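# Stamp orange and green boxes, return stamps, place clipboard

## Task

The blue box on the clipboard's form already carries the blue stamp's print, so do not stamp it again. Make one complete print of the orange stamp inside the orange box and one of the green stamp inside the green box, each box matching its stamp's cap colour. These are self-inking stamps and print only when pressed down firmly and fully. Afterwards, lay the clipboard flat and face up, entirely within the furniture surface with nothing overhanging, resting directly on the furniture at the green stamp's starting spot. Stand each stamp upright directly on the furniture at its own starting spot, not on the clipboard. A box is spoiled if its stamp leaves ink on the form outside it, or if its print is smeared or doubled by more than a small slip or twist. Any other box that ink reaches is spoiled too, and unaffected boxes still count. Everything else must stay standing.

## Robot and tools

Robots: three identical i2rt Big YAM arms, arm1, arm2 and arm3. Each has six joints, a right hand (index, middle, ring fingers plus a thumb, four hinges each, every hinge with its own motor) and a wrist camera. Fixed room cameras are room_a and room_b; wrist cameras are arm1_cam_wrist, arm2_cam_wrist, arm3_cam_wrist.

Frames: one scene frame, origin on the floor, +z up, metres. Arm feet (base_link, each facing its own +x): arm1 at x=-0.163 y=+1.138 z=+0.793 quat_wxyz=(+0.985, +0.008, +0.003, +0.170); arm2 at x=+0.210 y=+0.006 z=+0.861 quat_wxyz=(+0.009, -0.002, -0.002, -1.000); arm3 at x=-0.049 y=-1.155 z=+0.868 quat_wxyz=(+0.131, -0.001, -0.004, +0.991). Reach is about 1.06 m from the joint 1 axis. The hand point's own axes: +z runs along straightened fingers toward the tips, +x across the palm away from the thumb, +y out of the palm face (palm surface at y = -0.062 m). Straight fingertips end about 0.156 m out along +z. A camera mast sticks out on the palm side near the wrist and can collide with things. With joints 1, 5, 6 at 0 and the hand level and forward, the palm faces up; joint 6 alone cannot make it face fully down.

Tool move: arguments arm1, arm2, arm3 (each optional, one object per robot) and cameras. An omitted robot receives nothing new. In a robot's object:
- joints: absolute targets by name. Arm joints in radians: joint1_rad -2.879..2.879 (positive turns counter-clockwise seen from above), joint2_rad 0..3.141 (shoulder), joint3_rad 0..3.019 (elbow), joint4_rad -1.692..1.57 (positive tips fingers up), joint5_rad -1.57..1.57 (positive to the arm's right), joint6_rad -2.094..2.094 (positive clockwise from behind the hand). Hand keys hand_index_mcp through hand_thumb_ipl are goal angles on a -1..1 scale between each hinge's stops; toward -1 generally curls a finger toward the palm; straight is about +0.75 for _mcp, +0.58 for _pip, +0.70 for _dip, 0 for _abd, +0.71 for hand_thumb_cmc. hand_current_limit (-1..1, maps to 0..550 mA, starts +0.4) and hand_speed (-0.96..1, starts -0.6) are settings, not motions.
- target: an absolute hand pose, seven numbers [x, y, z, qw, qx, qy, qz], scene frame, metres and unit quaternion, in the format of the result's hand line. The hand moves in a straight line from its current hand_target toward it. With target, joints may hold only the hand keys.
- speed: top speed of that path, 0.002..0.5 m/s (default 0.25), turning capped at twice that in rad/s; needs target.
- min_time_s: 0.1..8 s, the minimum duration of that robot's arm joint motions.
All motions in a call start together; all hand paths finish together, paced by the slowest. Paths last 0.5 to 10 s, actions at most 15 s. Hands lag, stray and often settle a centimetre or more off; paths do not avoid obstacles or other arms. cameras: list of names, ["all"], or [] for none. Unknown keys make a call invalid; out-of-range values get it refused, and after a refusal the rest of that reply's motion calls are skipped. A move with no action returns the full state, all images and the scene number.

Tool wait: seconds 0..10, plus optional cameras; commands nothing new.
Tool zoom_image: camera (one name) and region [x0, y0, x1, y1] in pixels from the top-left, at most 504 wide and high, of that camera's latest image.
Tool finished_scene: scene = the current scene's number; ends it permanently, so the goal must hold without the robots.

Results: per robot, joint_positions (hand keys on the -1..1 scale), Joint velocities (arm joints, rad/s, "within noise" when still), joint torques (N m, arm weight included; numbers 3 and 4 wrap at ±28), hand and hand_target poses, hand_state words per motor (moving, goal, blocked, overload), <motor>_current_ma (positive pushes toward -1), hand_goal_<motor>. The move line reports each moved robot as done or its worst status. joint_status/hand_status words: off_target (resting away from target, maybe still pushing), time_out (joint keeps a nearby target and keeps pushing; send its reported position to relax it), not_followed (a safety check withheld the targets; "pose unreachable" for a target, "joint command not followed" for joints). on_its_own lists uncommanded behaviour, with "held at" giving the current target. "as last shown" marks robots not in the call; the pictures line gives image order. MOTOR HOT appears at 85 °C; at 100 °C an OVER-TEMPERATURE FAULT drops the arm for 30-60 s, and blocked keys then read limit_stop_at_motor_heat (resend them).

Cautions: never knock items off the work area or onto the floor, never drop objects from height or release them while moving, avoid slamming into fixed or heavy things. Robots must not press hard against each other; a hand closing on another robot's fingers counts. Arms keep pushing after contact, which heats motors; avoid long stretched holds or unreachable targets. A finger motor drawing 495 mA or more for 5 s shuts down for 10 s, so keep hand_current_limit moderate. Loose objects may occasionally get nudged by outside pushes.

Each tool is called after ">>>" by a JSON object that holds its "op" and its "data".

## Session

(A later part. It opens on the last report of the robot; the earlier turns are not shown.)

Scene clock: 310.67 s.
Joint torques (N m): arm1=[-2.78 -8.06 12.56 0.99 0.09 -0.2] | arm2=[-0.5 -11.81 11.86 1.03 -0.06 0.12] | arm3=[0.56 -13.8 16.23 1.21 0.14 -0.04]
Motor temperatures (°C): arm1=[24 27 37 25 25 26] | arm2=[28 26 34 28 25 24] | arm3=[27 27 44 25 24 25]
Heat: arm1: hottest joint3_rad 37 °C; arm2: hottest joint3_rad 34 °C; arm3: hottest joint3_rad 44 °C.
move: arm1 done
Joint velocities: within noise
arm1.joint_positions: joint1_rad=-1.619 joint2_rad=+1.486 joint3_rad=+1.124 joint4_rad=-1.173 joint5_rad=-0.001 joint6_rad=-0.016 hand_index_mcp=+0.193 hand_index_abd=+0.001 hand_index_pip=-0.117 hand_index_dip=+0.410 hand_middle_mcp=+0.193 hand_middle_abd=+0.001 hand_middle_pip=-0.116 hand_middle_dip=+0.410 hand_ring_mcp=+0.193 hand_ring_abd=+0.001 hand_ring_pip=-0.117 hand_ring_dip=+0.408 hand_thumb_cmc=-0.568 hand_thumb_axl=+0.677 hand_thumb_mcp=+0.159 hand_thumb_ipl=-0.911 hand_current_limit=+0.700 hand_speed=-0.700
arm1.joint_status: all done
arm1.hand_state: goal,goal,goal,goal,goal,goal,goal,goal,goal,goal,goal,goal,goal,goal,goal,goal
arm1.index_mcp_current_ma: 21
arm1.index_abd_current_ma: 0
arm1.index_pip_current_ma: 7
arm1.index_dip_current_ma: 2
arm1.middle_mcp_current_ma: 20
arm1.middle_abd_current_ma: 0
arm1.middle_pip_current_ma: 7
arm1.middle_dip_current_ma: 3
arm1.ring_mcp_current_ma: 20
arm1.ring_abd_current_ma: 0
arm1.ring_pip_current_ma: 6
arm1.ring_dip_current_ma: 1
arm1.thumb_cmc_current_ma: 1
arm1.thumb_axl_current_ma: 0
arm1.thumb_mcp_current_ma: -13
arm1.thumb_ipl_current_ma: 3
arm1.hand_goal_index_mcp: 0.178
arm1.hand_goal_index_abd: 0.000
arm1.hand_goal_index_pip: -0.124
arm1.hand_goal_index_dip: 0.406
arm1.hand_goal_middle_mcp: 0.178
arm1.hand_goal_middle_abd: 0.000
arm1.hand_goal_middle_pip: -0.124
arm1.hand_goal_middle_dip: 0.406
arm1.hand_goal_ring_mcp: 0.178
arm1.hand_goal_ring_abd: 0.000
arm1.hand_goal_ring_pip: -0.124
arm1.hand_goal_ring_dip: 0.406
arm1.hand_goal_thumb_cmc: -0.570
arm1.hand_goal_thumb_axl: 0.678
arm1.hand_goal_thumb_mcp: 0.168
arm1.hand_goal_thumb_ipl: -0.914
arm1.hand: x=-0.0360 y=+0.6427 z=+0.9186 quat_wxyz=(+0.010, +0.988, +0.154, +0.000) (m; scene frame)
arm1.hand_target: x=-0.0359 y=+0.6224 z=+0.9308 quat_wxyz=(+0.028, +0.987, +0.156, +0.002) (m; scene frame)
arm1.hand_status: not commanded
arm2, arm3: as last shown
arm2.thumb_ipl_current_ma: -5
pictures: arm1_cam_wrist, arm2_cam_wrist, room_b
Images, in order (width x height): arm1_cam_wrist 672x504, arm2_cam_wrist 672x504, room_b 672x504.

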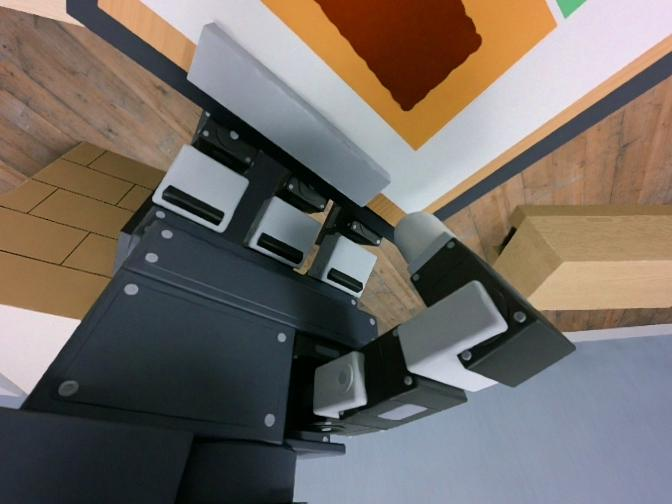

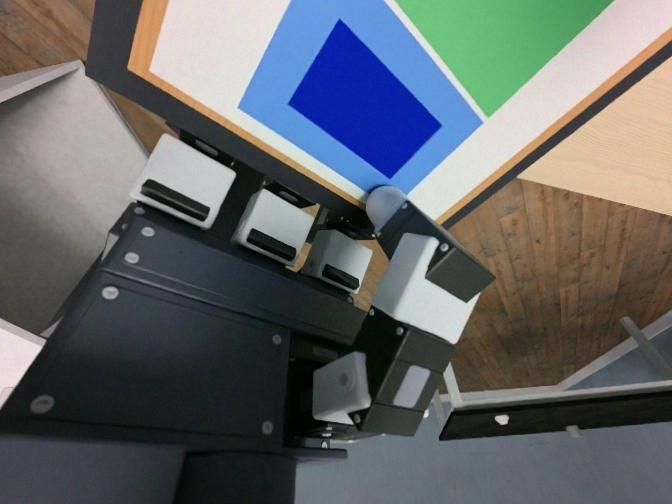

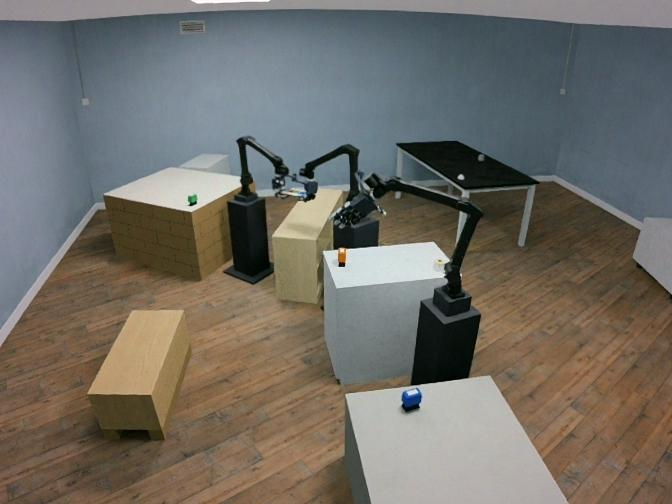

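>>> {"op": "move", "data": {"arm1": {"joints": {"joint2_rad": 1.463, "joint3_rad": 1.191, "joint4_rad": -1.228, "hand_thumb_cmc": -0.4}, "min_time_s": 2.0}, "cameras": ["arm1_cam_wrist", "arm2_cam_wrist", "room_b"]}}

>>> {"op": "zoom_image", "data": {"camera": "room_b", "region": [250, 160, 320, 215]}}

Scene clock: 313.63 s.
Joint torques (N m): arm1=[-2.73 -11.05 12.75 0.1 0.1 -0.2] | arm2=[-0.56 -11.87 11.52 0.87 -0.06 0.12] | arm3=[0.56 -13.86 16.23 1.18 0.14 -0.04]
Motor temperatures (°C): arm1=[24 27 37 25 25 26] | arm2=[28 26 34 28 25 24] | arm3=[27 27 44 25 24 25]
Heat: arm1: hottest joint3_rad 37 °C; arm2: hottest joint3_rad 34 °C; arm3: hottest joint3_rad 44 °C.
move: arm1 done
Joint velocities: within noise
arm1.joint_positions: joint1_rad=-1.619 joint2_rad=+1.484 joint3_rad=+1.145 joint4_rad=-1.220 joint5_rad=-0.001 joint6_rad=-0.017 hand_index_mcp=+0.193 hand_index_abd=+0.001 hand_index_pip=-0.117 hand_index_dip=+0.410 hand_middle_mcp=+0.193 hand_middle_abd=+0.001 hand_middle_pip=-0.116 hand_middle_dip=+0.410 hand_ring_mcp=+0.193 hand_ring_abd=+0.001 hand_ring_pip=-0.114 hand_ring_dip=+0.410 hand_thumb_cmc=-0.403 hand_thumb_axl=+0.677 hand_thumb_mcp=+0.159 hand_thumb_ipl=-0.911 hand_current_limit=+0.700 hand_speed=-0.700
arm1.joint_status: all done
arm1.hand_state: goal,goal,goal,goal,goal,goal,goal,goal,goal,goal,goal,goal,goal,goal,goal,goal
arm1.index_mcp_current_ma: 21
arm1.index_abd_current_ma: 0
arm1.index_pip_current_ma: 7
arm1.index_dip_current_ma: 2
arm1.middle_mcp_current_ma: 20
arm1.middle_abd_current_ma: 0
arm1.middle_pip_current_ma: 7
arm1.middle_dip_current_ma: 3
arm1.ring_mcp_current_ma: 21
arm1.ring_abd_current_ma: 0
arm1.ring_pip_current_ma: 11
arm1.ring_dip_current_ma: 3
arm1.thumb_cmc_current_ma: -2
arm1.thumb_axl_current_ma: 0
arm1.thumb_mcp_current_ma: -13
arm1.thumb_ipl_current_ma: 3
arm1.hand_goal_index_mcp: 0.178
arm1.hand_goal_index_abd: 0.000
arm1.hand_goal_index_pip: -0.124
arm1.hand_goal_index_dip: 0.406
arm1.hand_goal_middle_mcp: 0.178
arm1.hand_goal_middle_abd: 0.000
arm1.hand_goal_middle_pip: -0.124
arm1.hand_goal_middle_dip: 0.406
arm1.hand_goal_ring_mcp: 0.178
arm1.hand_goal_ring_abd: 0.000
arm1.hand_goal_ring_pip: -0.124
arm1.hand_goal_ring_dip: 0.406
arm1.hand_goal_thumb_cmc: -0.400
arm1.hand_goal_thumb_axl: 0.678
arm1.hand_goal_thumb_mcp: 0.168
arm1.hand_goal_thumb_ipl: -0.914
arm1.hand: x=-0.0369 y=+0.6461 z=+0.9249 quat_wxyz=(-0.002, +0.988, +0.154, -0.002) (m; scene frame)
arm1.hand_target: x=-0.0381 y=+0.6305 z=+0.9554 quat_wxyz=(+0.027, +0.987, +0.156, +0.002) (m; scene frame)
arm1.hand_status: not commanded
arm2, arm3: as last shown
arm2.joint_positions: joint1_rad=-1.280 joint2_rad=+1.614 joint3_rad=+1.114 joint4_rad=-1.038 joint5_rad=+0.002 joint6_rad=+0.005 hand_index_mcp=+0.222 hand_index_abd=-0.003 hand_index_pip=-0.100 hand_index_dip=+0.416 hand_middle_mcp=+0.211 hand_middle_abd=-0.003 hand_middle_pip=-0.106 hand_middle_dip=+0.413 hand_ring_mcp=+0.200 hand_ring_abd=-0.002 hand_ring_pip=-0.112 hand_ring_dip=+0.412 hand_thumb_cmc=-0.568 hand_thumb_axl=+0.680 hand_thumb_mcp=-0.251 hand_thumb_ipl=-0.521 hand_current_limit=+0.700 hand_speed=-0.930
arm2.hand: x=+0.0707 y=+0.5220 z=+0.9369 quat_wxyz=(+0.004, +0.151, -0.988, -0.014) (m; scene frame)
arm2.hand_target: x=+0.0672 y=+0.5478 z=+0.9615 quat_wxyz=(+0.010, +0.144, -0.988, -0.048) (m; scene frame)
pictures: arm1_cam_wrist, arm2_cam_wrist, room_b
Images, in order (width x height): arm1_cam_wrist 672x504, arm2_cam_wrist 672x504, room_b 672x504.

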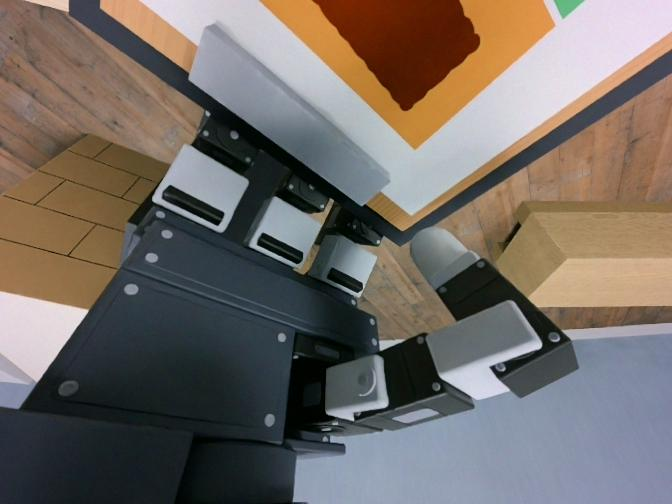

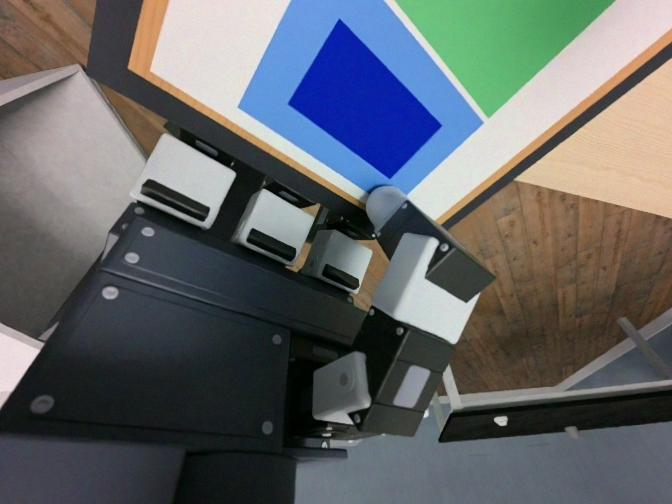

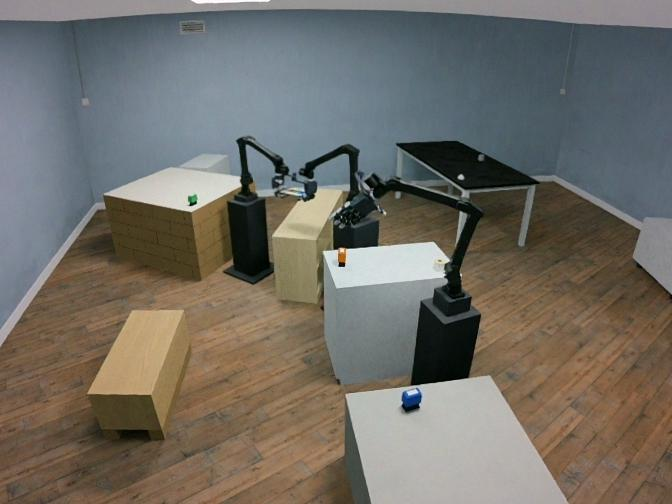

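Scaled by 7.200 from the camera's 672x504 image, which has a finer 960x720 frame.

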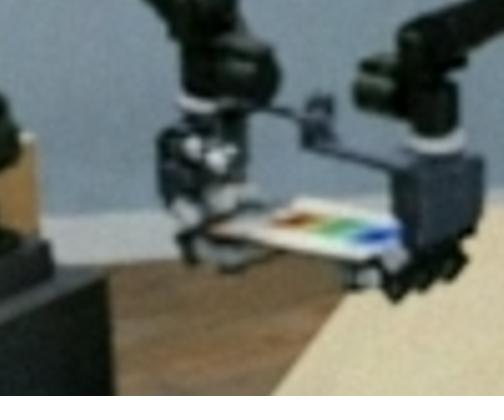

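>>> {"op": "zoom_image", "data": {"camera": "arm1_cam_wrist", "region": [120, 60, 480, 320]}}

Scaled by 1.400 from the camera's 672x504 image, which has a finer 960x720 frame.

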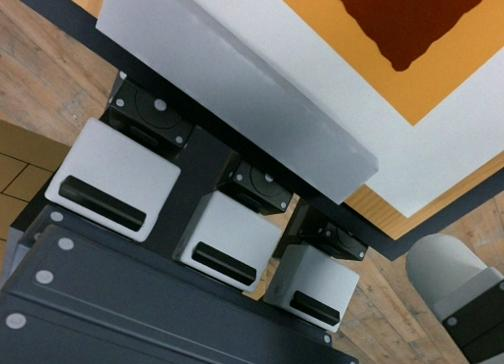

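>>> {"op": "move", "data": {"arm1": {"joints": {"hand_thumb_mcp": 0.0, "hand_thumb_ipl": -0.784}}}}

>>> {"op": "move", "data": {"arm1": {"joints": {"hand_thumb_mcp": -0.18, "hand_thumb_ipl": -0.568, "hand_speed": -0.9}}, "cameras": ["arm1_cam_wrist"]}}

Scene clock: 315.57 s.
Joint torques (N m): arm1=[-2.84 -10.87 12.75 0.1 0.09 -0.2] | arm2=[-0.56 -11.87 11.52 0.87 -0.06 0.12] | arm3=[0.56 -13.86 16.24 1.2 0.14 -0.04]
Motor temperatures (°C): arm1=[24 27 37 25 25 26] | arm2=[28 26 34 28 25 24] | arm3=[27 27 44 25 24 25]
Heat: arm1: hottest joint3_rad 37 °C; arm2: hottest joint3_rad 34 °C; arm3: hottest joint3_rad 44 °C.
move: arm1 done
Joint velocities: within noise
arm1.joint_positions: joint1_rad=-1.619 joint2_rad=+1.484 joint3_rad=+1.145 joint4_rad=-1.220 joint5_rad=-0.001 joint6_rad=-0.017 hand_index_mcp=+0.193 hand_index_abd=+0.001 hand_index_pip=-0.117 hand_index_dip=+0.410 hand_middle_mcp=+0.193 hand_middle_abd=+0.001 hand_middle_pip=-0.116 hand_middle_dip=+0.410 hand_ring_mcp=+0.193 hand_ring_abd=+0.001 hand_ring_pip=-0.114 hand_ring_dip=+0.410 hand_thumb_cmc=-0.403 hand_thumb_axl=+0.677 hand_thumb_mcp=-0.001 hand_thumb_ipl=-0.786 hand_current_limit=+0.700 hand_speed=-0.700
arm1.joint_status: all done
arm1.hand_state: goal,goal,goal,goal,goal,goal,goal,goal,goal,goal,goal,goal,goal,goal,goal,goal
arm1.index_mcp_current_ma: 21
arm1.index_abd_current_ma: 0
arm1.index_pip_current_ma: 7
arm1.index_dip_current_ma: 2
arm1.middle_mcp_current_ma: 20
arm1.middle_abd_current_ma: 0
arm1.middle_pip_current_ma: 7
arm1.middle_dip_current_ma: 3
arm1.ring_mcp_current_ma: 21
arm1.ring_abd_current_ma: 0
arm1.ring_pip_current_ma: 11
arm1.ring_dip_current_ma: 3
arm1.thumb_cmc_current_ma: -2
arm1.thumb_axl_current_ma: 0
arm1.thumb_mcp_current_ma: 0
arm1.thumb_ipl_current_ma: -1
arm1.hand_goal_index_mcp: 0.178
arm1.hand_goal_index_abd: 0.000
arm1.hand_goal_index_pip: -0.124
arm1.hand_goal_index_dip: 0.406
arm1.hand_goal_middle_mcp: 0.178
arm1.hand_goal_middle_abd: 0.000
arm1.hand_goal_middle_pip: -0.124
arm1.hand_goal_middle_dip: 0.406
arm1.hand_goal_ring_mcp: 0.178
arm1.hand_goal_ring_abd: 0.000
arm1.hand_goal_ring_pip: -0.124
arm1.hand_goal_ring_dip: 0.406
arm1.hand_goal_thumb_cmc: -0.400
arm1.hand_goal_thumb_axl: 0.678
arm1.hand_goal_thumb_mcp: 0.000
arm1.hand_goal_thumb_ipl: -0.784
arm1.hand: x=-0.0369 y=+0.6461 z=+0.9249 quat_wxyz=(-0.002, +0.988, +0.154, -0.002) (m; scene frame)
arm1.hand_target: x=-0.0381 y=+0.6305 z=+0.9554 quat_wxyz=(+0.027, +0.987, +0.156, +0.002) (m; scene frame)
arm1.hand_status: not commanded
arm2, arm3: as last shown
pictures: none

Scene clock: 316.80 s.
Joint torques (N m): arm1=[-2.73 -10.81 12.72 0.09 0.1 -0.19] | arm2=[-0.56 -11.87 11.52 0.85 -0.06 0.13] | arm3=[0.56 -13.8 16.23 1.2 0.15 -0.04]
Motor temperatures (°C): arm1=[24 27 37 25 25 26] | arm2=[28 26 34 28 25 24] | arm3=[26 27 44 25 24 25]
Heat: arm1: hottest joint3_rad 37 °C; arm2: hottest joint3_rad 34 °C; arm3: hottest joint3_rad 44 °C.
move: arm1 done
Joint velocities: within noise
arm1.joint_positions: joint1_rad=-1.619 joint2_rad=+1.484 joint3_rad=+1.145 joint4_rad=-1.220 joint5_rad=-0.001 joint6_rad=-0.017 hand_index_mcp=+0.193 hand_index_abd=+0.001 hand_index_pip=-0.117 hand_index_dip=+0.410 hand_middle_mcp=+0.193 hand_middle_abd=+0.001 hand_middle_pip=-0.116 hand_middle_dip=+0.410 hand_ring_mcp=+0.193 hand_ring_abd=+0.001 hand_ring_pip=-0.114 hand_ring_dip=+0.410 hand_thumb_cmc=-0.403 hand_thumb_axl=+0.677 hand_thumb_mcp=-0.181 hand_thumb_ipl=-0.572 hand_current_limit=+0.700 hand_speed=-0.900
arm1.joint_status: all done
arm1.hand_state: goal,goal,goal,goal,goal,goal,goal,goal,goal,goal,goal,goal,goal,goal,goal,goal
arm1.index_mcp_current_ma: 21
arm1.index_abd_current_ma: 0
arm1.index_pip_current_ma: 7
arm1.index_dip_current_ma: 2
arm1.middle_mcp_current_ma: 20
arm1.middle_abd_current_ma: 0
arm1.middle_pip_current_ma: 7
arm1.middle_dip_current_ma: 3
arm1.ring_mcp_current_ma: 21
arm1.ring_abd_current_ma: 0
arm1.ring_pip_current_ma: 11
arm1.ring_dip_current_ma: 3
arm1.thumb_cmc_current_ma: -2
arm1.thumb_axl_current_ma: 0
arm1.thumb_mcp_current_ma: -1
arm1.thumb_ipl_current_ma: -4
arm1.hand_goal_index_mcp: 0.178
arm1.hand_goal_index_abd: 0.000
arm1.hand_goal_index_pip: -0.124
arm1.hand_goal_index_dip: 0.406
arm1.hand_goal_middle_mcp: 0.178
arm1.hand_goal_middle_abd: 0.000
arm1.hand_goal_middle_pip: -0.124
arm1.hand_goal_middle_dip: 0.406
arm1.hand_goal_ring_mcp: 0.178
arm1.hand_goal_ring_abd: 0.000
arm1.hand_goal_ring_pip: -0.124
arm1.hand_goal_ring_dip: 0.406
arm1.hand_goal_thumb_cmc: -0.400
arm1.hand_goal_thumb_axl: 0.678
arm1.hand_goal_thumb_mcp: -0.180
arm1.hand_goal_thumb_ipl: -0.568
arm1.hand: x=-0.0369 y=+0.6461 z=+0.9249 quat_wxyz=(-0.002, +0.988, +0.154, -0.002) (m; scene frame)
arm1.hand_target: x=-0.0381 y=+0.6305 z=+0.9554 quat_wxyz=(+0.027, +0.987, +0.156, +0.002) (m; scene frame)
arm1.hand_status: not commanded
arm2, arm3: as last shown
pictures: arm1_cam_wrist
Images, in order (width x height): arm1_cam_wrist 672x504.

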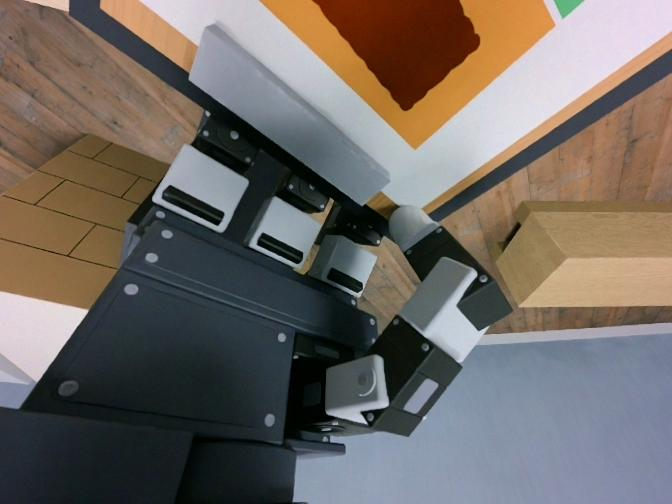

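>>> {"op": "move", "data": {"arm1": {"joints": {"hand_thumb_cmc": -0.46, "hand_thumb_mcp": -0.281, "hand_thumb_ipl": -0.416, "hand_speed": -0.93}}, "cameras": ["arm1_cam_wrist"]}}

Scene clock: 318.33 s.
Joint torques (N m): arm1=[-2.84 -10.58 12.71 0.09 0.07 -0.18] | arm2=[-0.56 -11.93 11.51 0.85 -0.06 0.12] | arm3=[0.56 -13.86 16.24 1.21 0.14 -0.04]
Motor temperatures (°C): arm1=[24 27 37 25 25 26] | arm2=[28 26 35 28 25 24] | arm3=[26 27 44 25 24 25]
Heat: arm1: hottest joint3_rad 37 °C; arm2: hottest joint3_rad 35 °C; arm3: hottest joint3_rad 44 °C.
move: arm1 off_target
Joint velocities: within noise
arm1.joint_positions: joint1_rad=-1.620 joint2_rad=+1.483 joint3_rad=+1.146 joint4_rad=-1.220 joint5_rad=+0.000 joint6_rad=-0.019 hand_index_mcp=+0.196 hand_index_abd=+0.001 hand_index_pip=-0.112 hand_index_dip=+0.411 hand_middle_mcp=+0.200 hand_middle_abd=+0.001 hand_middle_pip=-0.110 hand_middle_dip=+0.411 hand_ring_mcp=+0.202 hand_ring_abd=-0.003 hand_ring_pip=-0.107 hand_ring_dip=+0.415 hand_thumb_cmc=-0.447 hand_thumb_axl=+0.684 hand_thumb_mcp=-0.279 hand_thumb_ipl=-0.438 hand_current_limit=+0.700 hand_speed=-0.930
arm1.joint_status: hand_thumb_ipl off_target (ended at -0.438, target -0.416); the others done
arm1.hand_state: goal,goal,goal,goal,blocked,goal,goal,goal,blocked,goal,goal,goal,goal,goal,goal,blocked
arm1.index_mcp_current_ma: 27
arm1.index_abd_current_ma: 0
arm1.index_pip_current_ma: 14
arm1.index_dip_current_ma: 4
arm1.middle_mcp_current_ma: 36
arm1.middle_abd_current_ma: 0
arm1.middle_pip_current_ma: 17
arm1.middle_dip_current_ma: 4
arm1.ring_mcp_current_ma: 40
arm1.ring_abd_current_ma: -2
arm1.ring_pip_current_ma: 23
arm1.ring_dip_current_ma: 9
arm1.thumb_cmc_current_ma: 16
arm1.thumb_axl_current_ma: 6
arm1.thumb_mcp_current_ma: 0
arm1.thumb_ipl_current_ma: -50
arm1.hand_goal_index_mcp: 0.178
arm1.hand_goal_index_abd: 0.000
arm1.hand_goal_index_pip: -0.124
arm1.hand_goal_index_dip: 0.406
arm1.hand_goal_middle_mcp: 0.178
arm1.hand_goal_middle_abd: 0.000
arm1.hand_goal_middle_pip: -0.124
arm1.hand_goal_middle_dip: 0.406
arm1.hand_goal_ring_mcp: 0.178
arm1.hand_goal_ring_abd: 0.000
arm1.hand_goal_ring_pip: -0.124
arm1.hand_goal_ring_dip: 0.406
arm1.hand_goal_thumb_cmc: -0.460
arm1.hand_goal_thumb_axl: 0.678
arm1.hand_goal_thumb_mcp: -0.280
arm1.hand_goal_thumb_ipl: -0.416
arm1.hand: x=-0.0369 y=+0.6458 z=+0.9260 quat_wxyz=(-0.001, +0.988, +0.155, -0.002) (m; scene frame)
arm1.hand_target: x=-0.0382 y=+0.6304 z=+0.9554 quat_wxyz=(+0.027, +0.987, +0.156, +0.002) (m; scene frame)
arm1.hand_status: not commanded
arm2, arm3: as last shown
arm2.joint_positions: joint1_rad=-1.280 joint2_rad=+1.614 joint3_rad=+1.114 joint4_rad=-1.038 joint5_rad=+0.002 joint6_rad=+0.005 hand_index_mcp=+0.222 hand_index_abd=-0.003 hand_index_pip=-0.100 hand_index_dip=+0.416 hand_middle_mcp=+0.217 hand_middle_abd=-0.003 hand_middle_pip=-0.103 hand_middle_dip=+0.415 hand_ring_mcp=+0.213 hand_ring_abd=-0.002 hand_ring_pip=-0.105 hand_ring_dip=+0.416 hand_thumb_cmc=-0.568 hand_thumb_axl=+0.680 hand_thumb_mcp=-0.252 hand_thumb_ipl=-0.520 hand_current_limit=+0.700 hand_speed=-0.930
arm2.hand_state: blocked,goal,blocked,goal,blocked,goal,blocked,goal,blocked,goal,goal,goal,goal,goal,blocked,goal
arm2.index_abd_current_ma: -7
arm2.middle_mcp_current_ma: 173
arm2.middle_pip_current_ma: 86
arm2.middle_dip_current_ma: 32
arm2.ring_mcp_current_ma: 157
arm2.ring_pip_current_ma: 74
arm2.ring_dip_current_ma: 36
arm2.thumb_cmc_current_ma: 7
arm2.thumb_axl_current_ma: 6
arm2.thumb_mcp_current_ma: 213
arm2.thumb_ipl_current_ma: -2
pictures: arm1_cam_wrist
Images, in order (width x height): arm1_cam_wrist 672x504.

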